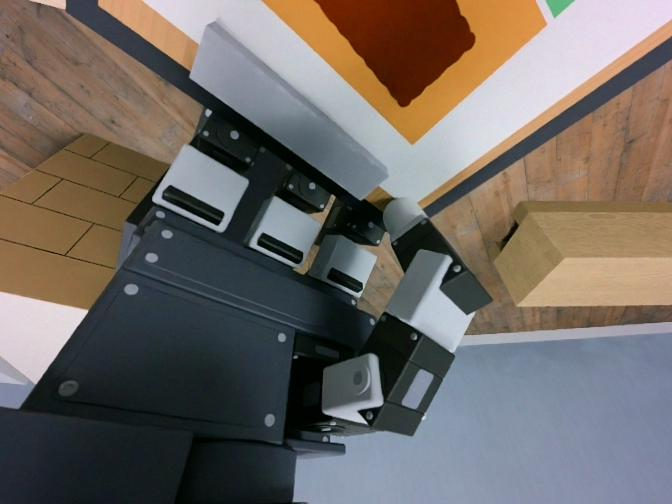

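>>> {"op": "move", "data": {"arm1": {"joints": {"hand_thumb_mcp": -0.33, "hand_thumb_ipl": -0.41}}}}

Scene clock: 319.03 s.
Joint torques (N m): arm1=[-2.73 -10.7 12.68 0.1 0.05 -0.17] | arm2=[-0.5 -11.93 11.51 0.85 -0.08 0.12] | arm3=[0.5 -13.8 16.23 1.2 0.14 -0.04]
Motor temperatures (°C): arm1=[24 27 37 25 25 26] | arm2=[28 26 35 28 25 24] | arm3=[26 27 44 25 24 25]
Heat: arm1: hottest joint3_rad 37 °C; arm2: hottest joint3_rad 35 °C; arm3: hottest joint3_rad 44 °C.
move: arm1 off_target
Joint velocities: within noise
arm1.joint_positions: joint1_rad=-1.620 joint2_rad=+1.483 joint3_rad=+1.146 joint4_rad=-1.220 joint5_rad=+0.000 joint6_rad=-0.019 hand_index_mcp=+0.200 hand_index_abd=+0.001 hand_index_pip=-0.111 hand_index_dip=+0.412 hand_middle_mcp=+0.202 hand_middle_abd=+0.001 hand_middle_pip=-0.110 hand_middle_dip=+0.412 hand_ring_mcp=+0.203 hand_ring_abd=-0.003 hand_ring_pip=-0.107 hand_ring_dip=+0.415 hand_thumb_cmc=-0.447 hand_thumb_axl=+0.684 hand_thumb_mcp=-0.293 hand_thumb_ipl=-0.420 hand_current_limit=+0.700 hand_speed=-0.930
arm1.joint_status: hand_thumb_mcp off_target (ended at -0.293, target -0.330); the others done
arm1.hand_state: blocked,goal,goal,goal,blocked,goal,goal,goal,blocked,goal,goal,goal,goal,goal,blocked,goal
arm1.index_mcp_current_ma: 36
arm1.index_abd_current_ma: 0
arm1.index_pip_current_ma: 15
arm1.index_dip_current_ma: 5
arm1.middle_mcp_current_ma: 41
arm1.middle_abd_current_ma: 0
arm1.middle_pip_current_ma: 18
arm1.middle_dip_current_ma: 5
arm1.ring_mcp_current_ma: 43
arm1.ring_abd_current_ma: -2
arm1.ring_pip_current_ma: 23
arm1.ring_dip_current_ma: 9
arm1.thumb_cmc_current_ma: 16
arm1.thumb_axl_current_ma: 6
arm1.thumb_mcp_current_ma: 100
arm1.thumb_ipl_current_ma: -17
arm1.hand_goal_index_mcp: 0.178
arm1.hand_goal_index_abd: 0.000
arm1.hand_goal_index_pip: -0.124
arm1.hand_goal_index_dip: 0.406
arm1.hand_goal_middle_mcp: 0.178
arm1.hand_goal_middle_abd: 0.000
arm1.hand_goal_middle_pip: -0.124
arm1.hand_goal_middle_dip: 0.406
arm1.hand_goal_ring_mcp: 0.178
arm1.hand_goal_ring_abd: 0.000
arm1.hand_goal_ring_pip: -0.124
arm1.hand_goal_ring_dip: 0.406
arm1.hand_goal_thumb_cmc: -0.460
arm1.hand_goal_thumb_axl: 0.678
arm1.hand_goal_thumb_mcp: -0.330
arm1.hand_goal_thumb_ipl: -0.410
arm1.hand: x=-0.0370 y=+0.6457 z=+0.9260 quat_wxyz=(-0.001, +0.988, +0.156, -0.002) (m; scene frame)
arm1.hand_target: x=-0.0382 y=+0.6304 z=+0.9554 quat_wxyz=(+0.027, +0.987, +0.156, +0.002) (m; scene frame)
arm1.hand_status: not commanded
arm2.joint_positions: joint1_rad=-1.280 joint2_rad=+1.614 joint3_rad=+1.114 joint4_rad=-1.038 joint5_rad=+0.002 joint6_rad=+0.005 hand_index_mcp=+0.222 hand_index_abd=-0.002 hand_index_pip=-0.100 hand_index_dip=+0.416 hand_middle_mcp=+0.217 hand_middle_abd=-0.003 hand_middle_pip=-0.102 hand_middle_dip=+0.415 hand_ring_mcp=+0.215 hand_ring_abd=-0.002 hand_ring_pip=-0.105 hand_ring_dip=+0.417 hand_thumb_cmc=-0.568 hand_thumb_axl=+0.679 hand_thumb_mcp=-0.252 hand_thumb_ipl=-0.520 hand_current_limit=+0.700 hand_speed=-0.930
arm2.joint_status: not commanded
arm2.hand_state: blocked,goal,blocked,goal,blocked,goal,blocked,goal,blocked,goal,goal,goal,goal,goal,blocked,goal
arm2.index_mcp_current_ma: 201
arm2.index_abd_current_ma: -7
arm2.index_pip_current_ma: 96
arm2.index_dip_current_ma: 40
arm2.middle_mcp_current_ma: 175
arm2.middle_abd_current_ma: -7
arm2.middle_pip_current_ma: 88
arm2.middle_dip_current_ma: 34
arm2.ring_mcp_current_ma: 164
arm2.ring_abd_current_ma: -4
arm2.ring_pip_current_ma: 76
arm2.ring_dip_current_ma: 40
arm2.thumb_cmc_current_ma: 6
arm2.thumb_axl_current_ma: 5
arm2.thumb_mcp_current_ma: 213
arm2.thumb_ipl_current_ma: -2
arm2.hand_goal_index_mcp: 0.178
arm2.hand_goal_index_abd: 0.000
arm2.hand_goal_index_pip: -0.124
arm2.hand_goal_index_dip: 0.406
arm2.hand_goal_middle_mcp: 0.178
arm2.hand_goal_middle_abd: 0.000
arm2.hand_goal_middle_pip: -0.124
arm2.hand_goal_middle_dip: 0.406
arm2.hand_goal_ring_mcp: 0.178
arm2.hand_goal_ring_abd: 0.000
arm2.hand_goal_ring_pip: -0.124
arm2.hand_goal_ring_dip: 0.406
arm2.hand_goal_thumb_cmc: -0.570
arm2.hand_goal_thumb_axl: 0.678
arm2.hand_goal_thumb_mcp: -0.290
arm2.hand_goal_thumb_ipl: -0.520
arm2.hand: x=+0.0707 y=+0.5220 z=+0.9369 quat_wxyz=(+0.004, +0.151, -0.988, -0.014) (m; scene frame)
arm2.hand_target: x=+0.0672 y=+0.5478 z=+0.9615 quat_wxyz=(+0.010, +0.144, -0.988, -0.048) (m; scene frame)
arm2.hand_status: not commanded
arm3: as last shown
pictures: none

>>> {"op": "move", "data": {"arm1": {"joints": {"hand_thumb_mcp": -0.39, "hand_thumb_ipl": -0.4, "hand_thumb_cmc": -0.48}}}}

>>> {"op": "move", "data": {"arm1": {"joints": {"hand_thumb_mcp": -0.43, "hand_thumb_ipl": -0.4}}, "cameras": ["arm1_cam_wrist", "arm2_cam_wrist", "room_b"]}}

Scene clock: 320.23 s.
Joint torques (N m): arm1=[-2.73 -10.64 12.68 0.09 0.01 -0.17] | arm2=[-0.56 -11.93 11.49 0.87 -0.12 0.13] | arm3=[0.56 -13.8 16.24 1.21 0.14 -0.04]
Motor temperatures (°C): arm1=[24 27 37 24 25 26] | arm2=[28 26 35 28 25 24] | arm3=[26 27 44 25 24 25]
Heat: arm1: hottest joint3_rad 37 °C; arm2: hottest joint3_rad 35 °C; arm3: hottest joint3_rad 44 °C.
move: arm1 off_target
Joint velocities: within noise
arm1.joint_positions: joint1_rad=-1.620 joint2_rad=+1.482 joint3_rad=+1.146 joint4_rad=-1.220 joint5_rad=+0.001 joint6_rad=-0.020 hand_index_mcp=+0.205 hand_index_abd=+0.001 hand_index_pip=-0.111 hand_index_dip=+0.412 hand_middle_mcp=+0.205 hand_middle_abd=+0.000 hand_middle_pip=-0.110 hand_middle_dip=+0.413 hand_ring_mcp=+0.205 hand_ring_abd=-0.003 hand_ring_pip=-0.107 hand_ring_dip=+0.415 hand_thumb_cmc=-0.461 hand_thumb_axl=+0.689 hand_thumb_mcp=-0.309 hand_thumb_ipl=-0.400 hand_current_limit=+0.700 hand_speed=-0.930
arm1.joint_status: hand_thumb_mcp off_target (ended at -0.309, target -0.390); the others done
arm1.hand_state: blocked,goal,goal,goal,blocked,goal,goal,goal,blocked,goal,goal,goal,goal,goal,blocked,goal
arm1.index_mcp_current_ma: 49
arm1.index_abd_current_ma: 0
arm1.index_pip_current_ma: 15
arm1.index_dip_current_ma: 5
arm1.middle_mcp_current_ma: 49
arm1.middle_abd_current_ma: 0
arm1.middle_pip_current_ma: 18
arm1.middle_dip_current_ma: 6
arm1.ring_mcp_current_ma: 47
arm1.ring_abd_current_ma: -2
arm1.ring_pip_current_ma: 23
arm1.ring_dip_current_ma: 9
arm1.thumb_cmc_current_ma: 28
arm1.thumb_axl_current_ma: 15
arm1.thumb_mcp_current_ma: 310
arm1.thumb_ipl_current_ma: 0
arm1.hand_goal_index_mcp: 0.178
arm1.hand_goal_index_abd: 0.000
arm1.hand_goal_index_pip: -0.124
arm1.hand_goal_index_dip: 0.406
arm1.hand_goal_middle_mcp: 0.178
arm1.hand_goal_middle_abd: 0.000
arm1.hand_goal_middle_pip: -0.124
arm1.hand_goal_middle_dip: 0.406
arm1.hand_goal_ring_mcp: 0.178
arm1.hand_goal_ring_abd: 0.000
arm1.hand_goal_ring_pip: -0.124
arm1.hand_goal_ring_dip: 0.406
arm1.hand_goal_thumb_cmc: -0.480
arm1.hand_goal_thumb_axl: 0.678
arm1.hand_goal_thumb_mcp: -0.390
arm1.hand_goal_thumb_ipl: -0.400
arm1.hand: x=-0.0371 y=+0.6457 z=+0.9264 quat_wxyz=(-0.001, +0.988, +0.156, -0.002) (m; scene frame)
arm1.hand_target: x=-0.0382 y=+0.6304 z=+0.9556 quat_wxyz=(+0.027, +0.987, +0.156, +0.002) (m; scene frame)
arm1.hand_status: not commanded
arm2: as last shown
arm2.joint_positions: joint1_rad=-1.280 joint2_rad=+1.614 joint3_rad=+1.114 joint4_rad=-1.038 joint5_rad=+0.003 joint6_rad=+0.005 hand_index_mcp=+0.222 hand_index_abd=-0.002 hand_index_pip=-0.100 hand_index_dip=+0.416 hand_middle_mcp=+0.217 hand_middle_abd=-0.003 hand_middle_pip=-0.102 hand_middle_dip=+0.415 hand_ring_mcp=+0.216 hand_ring_abd=-0.002 hand_ring_pip=-0.105 hand_ring_dip=+0.417 hand_thumb_cmc=-0.568 hand_thumb_axl=+0.679 hand_thumb_mcp=-0.252 hand_thumb_ipl=-0.520 hand_current_limit=+0.700 hand_speed=-0.930
arm2.middle_mcp_current_ma: 177
arm2.ring_mcp_current_ma: 171
arm2.ring_dip_current_ma: 41
arm2.hand: x=+0.0709 y=+0.5221 z=+0.9369 quat_wxyz=(+0.003, +0.151, -0.988, -0.014) (m; scene frame)
arm3.joint_positions: joint1_rad=-0.453 joint2_rad=+1.347 joint3_rad=+1.634 joint4_rad=-0.983 joint5_rad=+0.015 joint6_rad=+1.042 hand_index_mcp=+0.755 hand_index_abd=+0.000 hand_index_pip=+0.577 hand_index_dip=+0.696 hand_middle_mcp=+0.756 hand_middle_abd=+0.000 hand_middle_pip=+0.577 hand_middle_dip=+0.696 hand_ring_mcp=+0.756 hand_ring_abd=+0.000 hand_ring_pip=+0.577 hand_ring_dip=+0.696 hand_thumb_cmc=+0.715 hand_thumb_axl=+0.677 hand_thumb_mcp=+0.225 hand_thumb_ipl=+0.168 hand_current_limit=+0.400 hand_speed=-0.600
arm3.joint_status: not commanded
arm3.hand_state: goal,goal,goal,goal,goal,goal,goal,goal,goal,goal,goal,goal,goal,goal,goal,goal
arm3.index_mcp_current_ma: 2
arm3.index_abd_current_ma: 0
arm3.index_pip_current_ma: 1
arm3.index_dip_current_ma: 0
arm3.middle_mcp_current_ma: 3
arm3.middle_abd_current_ma: 0
arm3.middle_pip_current_ma: 1
arm3.middle_dip_current_ma: 0
arm3.ring_mcp_current_ma: 3
arm3.ring_abd_current_ma: 0
arm3.ring_pip_current_ma: 1
arm3.ring_dip_current_ma: 0
arm3.thumb_cmc_current_ma: 2
arm3.thumb_axl_current_ma: -1
arm3.thumb_mcp_current_ma: -2
arm3.thumb_ipl_current_ma: -1
arm3.hand_goal_index_mcp: 0.754
arm3.hand_goal_index_abd: 0.000
arm3.hand_goal_index_pip: 0.576
arm3.hand_goal_index_dip: 0.696
arm3.hand_goal_middle_mcp: 0.754
arm3.hand_goal_middle_abd: 0.000
arm3.hand_goal_middle_pip: 0.576
arm3.hand_goal_middle_dip: 0.696
arm3.hand_goal_ring_mcp: 0.754
arm3.hand_goal_ring_abd: 0.000
arm3.hand_goal_ring_pip: 0.576
arm3.hand_goal_ring_dip: 0.696
arm3.hand_goal_thumb_cmc: 0.714
arm3.hand_goal_thumb_axl: 0.678
arm3.hand_goal_thumb_mcp: 0.226
arm3.hand_goal_thumb_ipl: 0.168
arm3.hand: x=-0.4257 y=-0.7152 z=+1.3526 quat_wxyz=(-0.339, +0.086, +0.901, +0.256) (m; scene frame)
arm3.hand_target: x=-0.4266 y=-0.7165 z=+1.3735 quat_wxyz=(-0.348, +0.086, +0.896, +0.263) (m; scene frame)
arm3.hand_status: not commanded
pictures: none

Scene clock: 320.77 s.
Joint torques (N m): arm1=[-2.73 -10.58 12.7 0.1 0 -0.16] | arm2=[-0.5 -11.93 11.52 0.84 -0.13 0.13] | arm3=[0.62 -13.8 16.23 1.2 0.14 -0.04]
Motor temperatures (°C): arm1=[24 27 37 24 25 26] | arm2=[28 26 35 28 25 24] | arm3=[26 27 44 25 24 25]
Heat: arm1: hottest joint3_rad 37 °C; arm2: hottest joint3_rad 35 °C; arm3: hottest joint3_rad 44 °C.
move: arm1 off_target
Joint velocities: within noise
arm1.joint_positions: joint1_rad=-1.620 joint2_rad=+1.482 joint3_rad=+1.146 joint4_rad=-1.220 joint5_rad=+0.002 joint6_rad=-0.021 hand_index_mcp=+0.207 hand_index_abd=+0.001 hand_index_pip=-0.111 hand_index_dip=+0.412 hand_middle_mcp=+0.207 hand_middle_abd=+0.000 hand_middle_pip=-0.110 hand_middle_dip=+0.413 hand_ring_mcp=+0.206 hand_ring_abd=-0.003 hand_ring_pip=-0.107 hand_ring_dip=+0.415 hand_thumb_cmc=-0.461 hand_thumb_axl=+0.689 hand_thumb_mcp=-0.314 hand_thumb_ipl=-0.395 hand_current_limit=+0.700 hand_speed=-0.930
arm1.joint_status: hand_thumb_mcp off_target (ended at -0.314, target -0.430); the others done
arm1.hand_state: blocked,goal,goal,goal,blocked,goal,goal,goal,blocked,goal,goal,goal,goal,goal,blocked,goal
arm1.index_mcp_current_ma: 54
arm1.index_abd_current_ma: 0
arm1.index_pip_current_ma: 15
arm1.index_dip_current_ma: 5
arm1.middle_mcp_current_ma: 52
arm1.middle_abd_current_ma: 0
arm1.middle_pip_current_ma: 18
arm1.middle_dip_current_ma: 6
arm1.ring_mcp_current_ma: 50
arm1.ring_abd_current_ma: -2
arm1.ring_pip_current_ma: 23
arm1.ring_dip_current_ma: 9
arm1.thumb_cmc_current_ma: 28
arm1.thumb_axl_current_ma: 16
arm1.thumb_mcp_current_ma: 468
arm1.thumb_ipl_current_ma: 6
arm1.hand_goal_index_mcp: 0.178
arm1.hand_goal_index_abd: 0.000
arm1.hand_goal_index_pip: -0.124
arm1.hand_goal_index_dip: 0.406
arm1.hand_goal_middle_mcp: 0.178
arm1.hand_goal_middle_abd: 0.000
arm1.hand_goal_middle_pip: -0.124
arm1.hand_goal_middle_dip: 0.406
arm1.hand_goal_ring_mcp: 0.178
arm1.hand_goal_ring_abd: 0.000
arm1.hand_goal_ring_pip: -0.124
arm1.hand_goal_ring_dip: 0.406
arm1.hand_goal_thumb_cmc: -0.480
arm1.hand_goal_thumb_axl: 0.678
arm1.hand_goal_thumb_mcp: -0.430
arm1.hand_goal_thumb_ipl: -0.400
arm1.hand: x=-0.0371 y=+0.6457 z=+0.9266 quat_wxyz=(+0.000, +0.988, +0.156, -0.002) (m; scene frame)
arm1.hand_target: x=-0.0382 y=+0.6304 z=+0.9555 quat_wxyz=(+0.027, +0.987, +0.156, +0.002) (m; scene frame)
arm1.hand_status: not commanded
arm2, arm3: as last shown
arm2.index_mcp_current_ma: 200
arm2.hand: x=+0.0710 y=+0.5221 z=+0.9370 quat_wxyz=(+0.003, +0.151, -0.988, -0.015) (m; scene frame)
arm2.hand_target: x=+0.0673 y=+0.5478 z=+0.9615 quat_wxyz=(+0.010, +0.144, -0.988, -0.048) (m; scene frame)
pictures: arm1_cam_wrist, arm2_cam_wrist, room_b
Images, in order (width x height): arm1_cam_wrist 672x504, arm2_cam_wrist 672x504, room_b 672x504.

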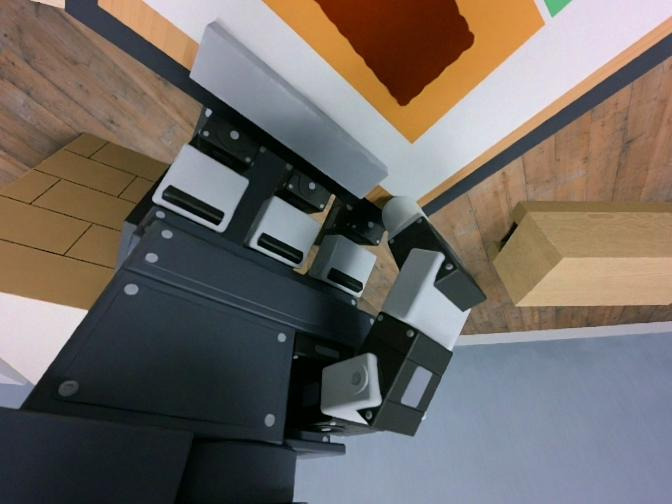

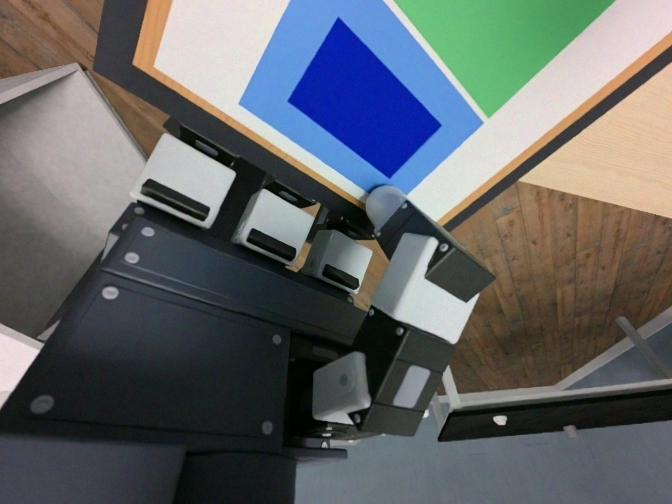

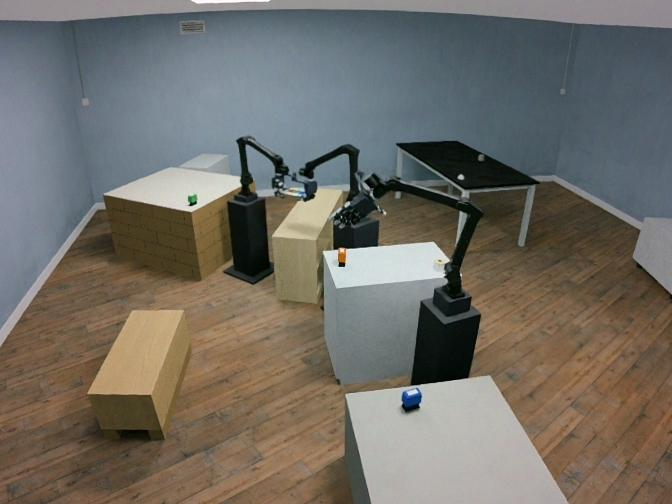

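>>> {"op": "move", "data": {"arm1": {"joints": {"hand_thumb_mcp": -0.42}}, "arm2": {"joints": {"hand_speed": -0.88, "hand_thumb_mcp": 0.2247, "hand_thumb_ipl": -0.805}}, "cameras": ["arm1_cam_wrist", "arm2_cam_wrist", "room_b"]}}

>>> {"op": "zoom_image", "data": {"camera": "room_b", "region": [250, 160, 320, 215]}}

Scene clock: 323.23 s.
Joint torques (N m): arm1=[-2.73 -10.46 12.68 0.12 0 -0.16] | arm2=[-0.56 -11.87 11.52 0.85 -0.11 0.12] | arm3=[0.56 -13.8 16.23 1.2 0.14 -0.04]
Motor temperatures (°C): arm1=[24 27 37 24 25 26] | arm2=[28 26 35 28 25 24] | arm3=[26 27 44 25 24 25]
Heat: arm1: hottest joint3_rad 37 °C; arm2: hottest joint3_rad 35 °C; arm3: hottest joint3_rad 44 °C.
move: arm1 off_target; arm2 done
Joint velocities: within noise
arm1.joint_positions: joint1_rad=-1.620 joint2_rad=+1.482 joint3_rad=+1.146 joint4_rad=-1.220 joint5_rad=+0.002 joint6_rad=-0.021 hand_index_mcp=+0.211 hand_index_abd=+0.001 hand_index_pip=-0.116 hand_index_dip=+0.410 hand_middle_mcp=+0.207 hand_middle_abd=+0.000 hand_middle_pip=-0.113 hand_middle_dip=+0.412 hand_ring_mcp=+0.201 hand_ring_abd=-0.003 hand_ring_pip=-0.111 hand_ring_dip=+0.413 hand_thumb_cmc=-0.463 hand_thumb_axl=+0.689 hand_thumb_mcp=-0.320 hand_thumb_ipl=-0.386 hand_current_limit=+0.700 hand_speed=-0.930
arm1.joint_status: hand_thumb_mcp off_target (ended at -0.320, target -0.420)
arm1.hand_state: blocked,goal,goal,goal,blocked,goal,goal,goal,blocked,goal,goal,goal,goal,goal,blocked,goal
arm1.index_mcp_current_ma: 65
arm1.index_abd_current_ma: 0
arm1.index_pip_current_ma: 8
arm1.index_dip_current_ma: 3
arm1.middle_mcp_current_ma: 52
arm1.middle_abd_current_ma: 0
arm1.middle_pip_current_ma: 12
arm1.middle_dip_current_ma: 5
arm1.ring_mcp_current_ma: 38
arm1.ring_abd_current_ma: -2
arm1.ring_pip_current_ma: 15
arm1.ring_dip_current_ma: 6
arm1.thumb_cmc_current_ma: 23
arm1.thumb_axl_current_ma: 16
arm1.thumb_mcp_current_ma: 424
arm1.thumb_ipl_current_ma: 26
arm1.hand_goal_index_mcp: 0.178
arm1.hand_goal_index_abd: 0.000
arm1.hand_goal_index_pip: -0.124
arm1.hand_goal_index_dip: 0.406
arm1.hand_goal_middle_mcp: 0.178
arm1.hand_goal_middle_abd: 0.000
arm1.hand_goal_middle_pip: -0.124
arm1.hand_goal_middle_dip: 0.406
arm1.hand_goal_ring_mcp: 0.178
arm1.hand_goal_ring_abd: 0.000
arm1.hand_goal_ring_pip: -0.124
arm1.hand_goal_ring_dip: 0.406
arm1.hand_goal_thumb_cmc: -0.480
arm1.hand_goal_thumb_axl: 0.678
arm1.hand_goal_thumb_mcp: -0.420
arm1.hand_goal_thumb_ipl: -0.400
arm1.hand: x=-0.0371 y=+0.6457 z=+0.9266 quat_wxyz=(+0.000, +0.988, +0.156, -0.002) (m; scene frame)
arm1.hand_target: x=-0.0382 y=+0.6304 z=+0.9554 quat_wxyz=(+0.027, +0.987, +0.156, +0.002) (m; scene frame)
arm1.hand_status: not commanded
arm2.joint_positions: joint1_rad=-1.280 joint2_rad=+1.614 joint3_rad=+1.114 joint4_rad=-1.038 joint5_rad=+0.003 joint6_rad=+0.005 hand_index_mcp=+0.209 hand_index_abd=-0.002 hand_index_pip=-0.107 hand_index_dip=+0.414 hand_middle_mcp=+0.211 hand_middle_abd=-0.002 hand_middle_pip=-0.106 hand_middle_dip=+0.414 hand_ring_mcp=+0.213 hand_ring_abd=-0.002 hand_ring_pip=-0.106 hand_ring_dip=+0.416 hand_thumb_cmc=-0.568 hand_thumb_axl=+0.679 hand_thumb_mcp=+0.215 hand_thumb_ipl=-0.802 hand_current_limit=+0.700 hand_speed=-0.880
arm2.joint_status: all done
arm2.hand_state: blocked,goal,goal,goal,blocked,goal,goal,goal,blocked,goal,goal,goal,goal,goal,goal,goal
arm2.index_mcp_current_ma: 136
arm2.index_abd_current_ma: -6
arm2.index_pip_current_ma: 66
arm2.index_dip_current_ma: 28
arm2.middle_mcp_current_ma: 146
arm2.middle_abd_current_ma: -7
arm2.middle_pip_current_ma: 70
arm2.middle_dip_current_ma: 31
arm2.ring_mcp_current_ma: 158
arm2.ring_abd_current_ma: -4
arm2.ring_pip_current_ma: 70
arm2.ring_dip_current_ma: 39
arm2.thumb_cmc_current_ma: 6
arm2.thumb_axl_current_ma: 4
arm2.thumb_mcp_current_ma: -45
arm2.thumb_ipl_current_ma: 11
arm2.hand_goal_index_mcp: 0.178
arm2.hand_goal_index_abd: 0.000
arm2.hand_goal_index_pip: -0.124
arm2.hand_goal_index_dip: 0.406
arm2.hand_goal_middle_mcp: 0.178
arm2.hand_goal_middle_abd: 0.000
arm2.hand_goal_middle_pip: -0.124
arm2.hand_goal_middle_dip: 0.406
arm2.hand_goal_ring_mcp: 0.178
arm2.hand_goal_ring_abd: 0.000
arm2.hand_goal_ring_pip: -0.124
arm2.hand_goal_ring_dip: 0.406
arm2.hand_goal_thumb_cmc: -0.570
arm2.hand_goal_thumb_axl: 0.678
arm2.hand_goal_thumb_mcp: 0.224
arm2.hand_goal_thumb_ipl: -0.804
arm2.hand: x=+0.0709 y=+0.5221 z=+0.9369 quat_wxyz=(+0.003, +0.151, -0.988, -0.014) (m; scene frame)
arm2.hand_target: x=+0.0672 y=+0.5478 z=+0.9615 quat_wxyz=(+0.010, +0.144, -0.988, -0.048) (m; scene frame)
arm2.hand_status: not commanded
arm3: as last shown
pictures: arm1_cam_wrist, arm2_cam_wrist, room_b
Images, in order (width x height): arm1_cam_wrist 672x504, arm2_cam_wrist 672x504, room_b 672x504.

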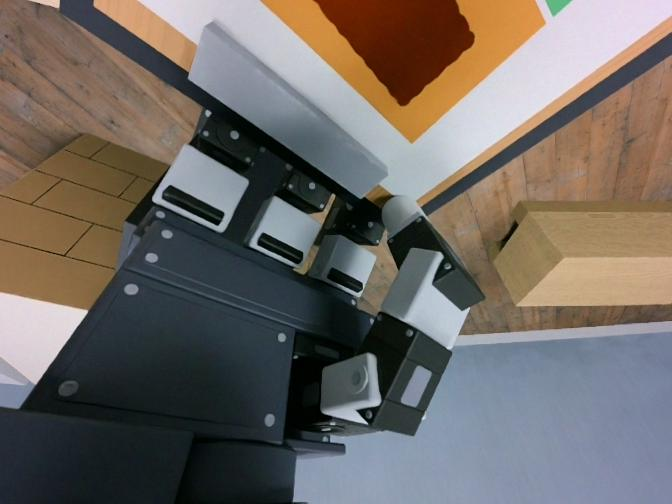

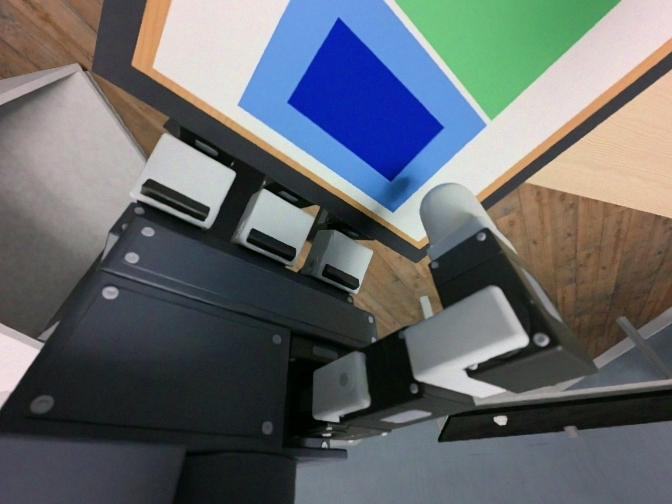

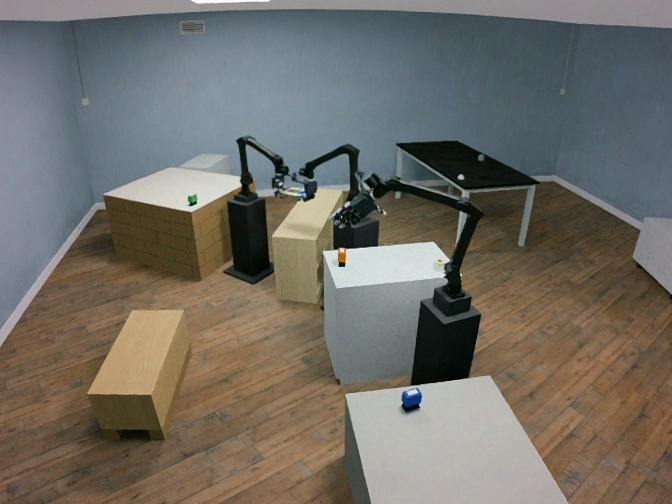

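Scaled by 7.200 from the camera's 672x504 image, which has a finer 960x720 frame.

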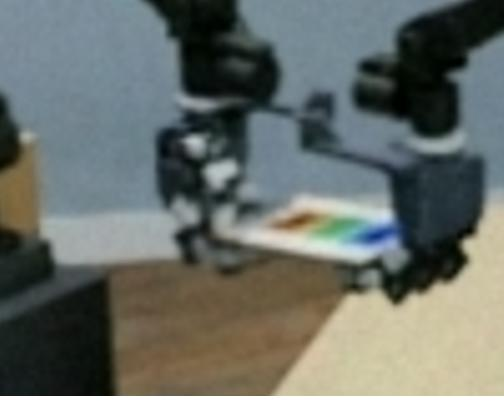

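>>> {"op": "move", "data": {"arm2": {"joints": {"joint2_rad": 1.6436, "joint3_rad": 1.094, "joint4_rad": -0.994}, "min_time_s": 2.0}, "cameras": ["arm1_cam_wrist", "arm2_cam_wrist", "room_b"]}}

>>> {"op": "zoom_image", "data": {"camera": "room_b", "region": [250, 160, 320, 215]}}

Scene clock: 325.77 s.
Joint torques (N m): arm1=[-2.78 -10.58 12.67 0.31 0 -0.16] | arm2=[-0.56 -10.99 6.75 0.85 -0.09 0.13] | arm3=[0.62 -13.8 16.24 1.2 0.14 -0.04]
Motor temperatures (°C): arm1=[24 27 37 24 25 26] | arm2=[28 26 35 28 25 24] | arm3=[26 27 44 25 24 25]
Heat: arm1: hottest joint3_rad 37 °C; arm2: hottest joint3_rad 35 °C; arm3: hottest joint3_rad 44 °C.
move: arm2 done
Joint velocities: within noise
arm1, arm3: as last shown
arm1.joint_positions: joint1_rad=-1.620 joint2_rad=+1.482 joint3_rad=+1.146 joint4_rad=-1.225 joint5_rad=+0.002 joint6_rad=-0.021 hand_index_mcp=+0.217 hand_index_abd=+0.001 hand_index_pip=-0.111 hand_index_dip=+0.410 hand_middle_mcp=+0.207 hand_middle_abd=+0.000 hand_middle_pip=-0.110 hand_middle_dip=+0.411 hand_ring_mcp=+0.201 hand_ring_abd=-0.003 hand_ring_pip=-0.111 hand_ring_dip=+0.412 hand_thumb_cmc=-0.470 hand_thumb_axl=+0.689 hand_thumb_mcp=-0.337 hand_thumb_ipl=-0.385 hand_current_limit=+0.700 hand_speed=-0.930
arm1.index_mcp_current_ma: 83
arm1.index_pip_current_ma: 15
arm1.middle_mcp_current_ma: 55
arm1.middle_pip_current_ma: 18
arm1.thumb_cmc_current_ma: 10
arm1.thumb_mcp_current_ma: 320
arm1.thumb_ipl_current_ma: 29
arm1.hand: x=-0.0374 y=+0.6468 z=+0.9262 quat_wxyz=(-0.003, +0.988, +0.156, -0.003) (m; scene frame)
arm2.joint_positions: joint1_rad=-1.280 joint2_rad=+1.629 joint3_rad=+1.099 joint4_rad=-1.008 joint5_rad=+0.002 joint6_rad=+0.005 hand_index_mcp=+0.193 hand_index_abd=-0.002 hand_index_pip=-0.116 hand_index_dip=+0.410 hand_middle_mcp=+0.194 hand_middle_abd=-0.002 hand_middle_pip=-0.117 hand_middle_dip=+0.409 hand_ring_mcp=+0.195 hand_ring_abd=-0.002 hand_ring_pip=-0.117 hand_ring_dip=+0.410 hand_thumb_cmc=-0.568 hand_thumb_axl=+0.679 hand_thumb_mcp=+0.215 hand_thumb_ipl=-0.802 hand_current_limit=+0.700 hand_speed=-0.880
arm2.joint_status: all done
arm2.hand_state: goal,goal,goal,goal,goal,goal,goal,goal,goal,goal,goal,goal,goal,goal,goal,goal
arm2.index_mcp_current_ma: 62
arm2.index_abd_current_ma: -6
arm2.index_pip_current_ma: 28
arm2.index_dip_current_ma: 12
arm2.middle_mcp_current_ma: 68
arm2.middle_abd_current_ma: -7
arm2.middle_pip_current_ma: 25
arm2.middle_dip_current_ma: 10
arm2.ring_mcp_current_ma: 71
arm2.ring_abd_current_ma: -4
arm2.ring_pip_current_ma: 25
arm2.ring_dip_current_ma: 13
arm2.thumb_cmc_current_ma: 6
arm2.thumb_axl_current_ma: 4
arm2.thumb_mcp_current_ma: -45
arm2.thumb_ipl_current_ma: 10
arm2.hand_goal_index_mcp: 0.178
arm2.hand_goal_index_abd: 0.000
arm2.hand_goal_index_pip: -0.124
arm2.hand_goal_index_dip: 0.406
arm2.hand_goal_middle_mcp: 0.178
arm2.hand_goal_middle_abd: 0.000
arm2.hand_goal_middle_pip: -0.124
arm2.hand_goal_middle_dip: 0.406
arm2.hand_goal_ring_mcp: 0.178
arm2.hand_goal_ring_abd: 0.000
arm2.hand_goal_ring_pip: -0.124
arm2.hand_goal_ring_dip: 0.406
arm2.hand_goal_thumb_cmc: -0.570
arm2.hand_goal_thumb_axl: 0.678
arm2.hand_goal_thumb_mcp: 0.224
arm2.hand_goal_thumb_ipl: -0.804
arm2.hand: x=+0.0708 y=+0.5218 z=+0.9256 quat_wxyz=(+0.004, +0.151, -0.988, -0.014) (m; scene frame)
arm2.hand_target: x=+0.0747 y=+0.5232 z=+0.9174 quat_wxyz=(+0.004, +0.144, -0.989, -0.012) (m; scene frame)
arm2.hand_status: not commanded
pictures: arm1_cam_wrist, arm2_cam_wrist, room_b
Images, in order (width x height): arm1_cam_wrist 672x504, arm2_cam_wrist 672x504, room_b 672x504.

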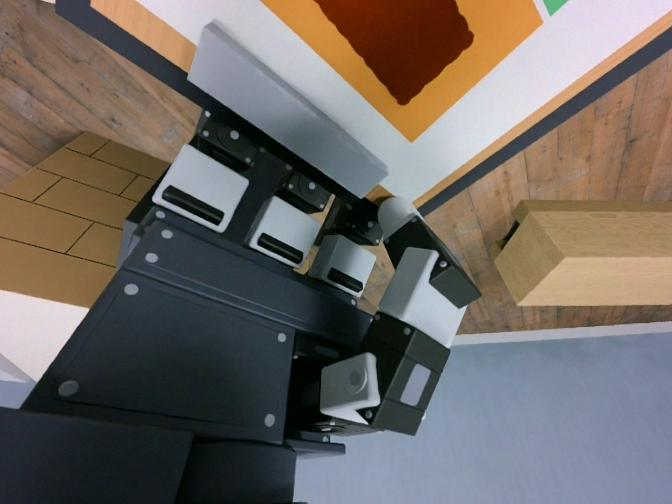

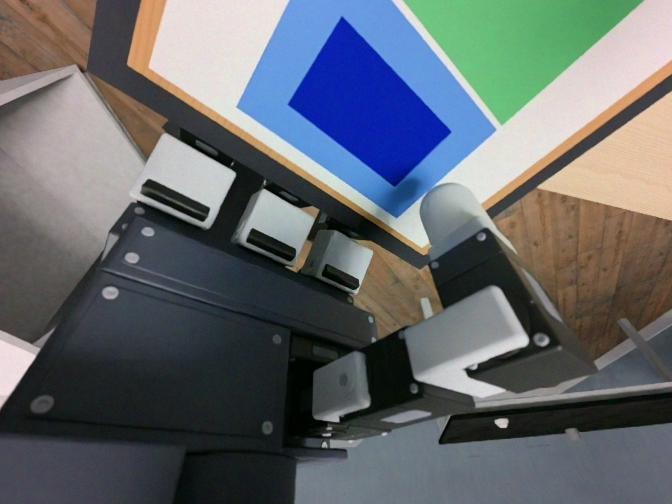

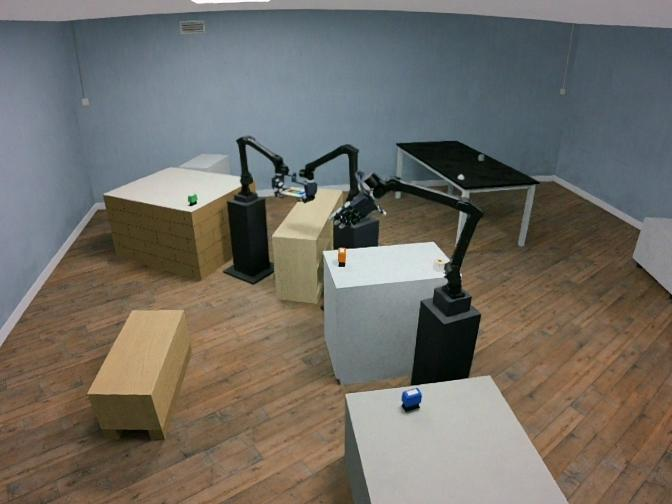

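Scaled by 7.200 from the camera's 672x504 image, which has a finer 960x720 frame.

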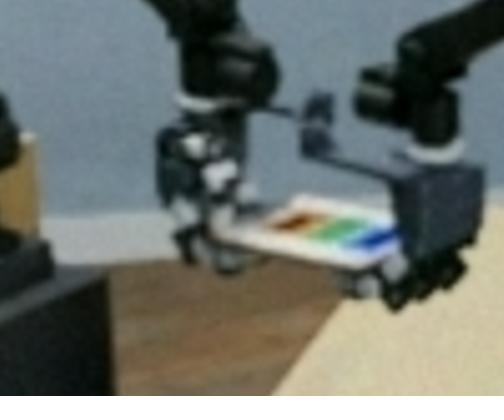

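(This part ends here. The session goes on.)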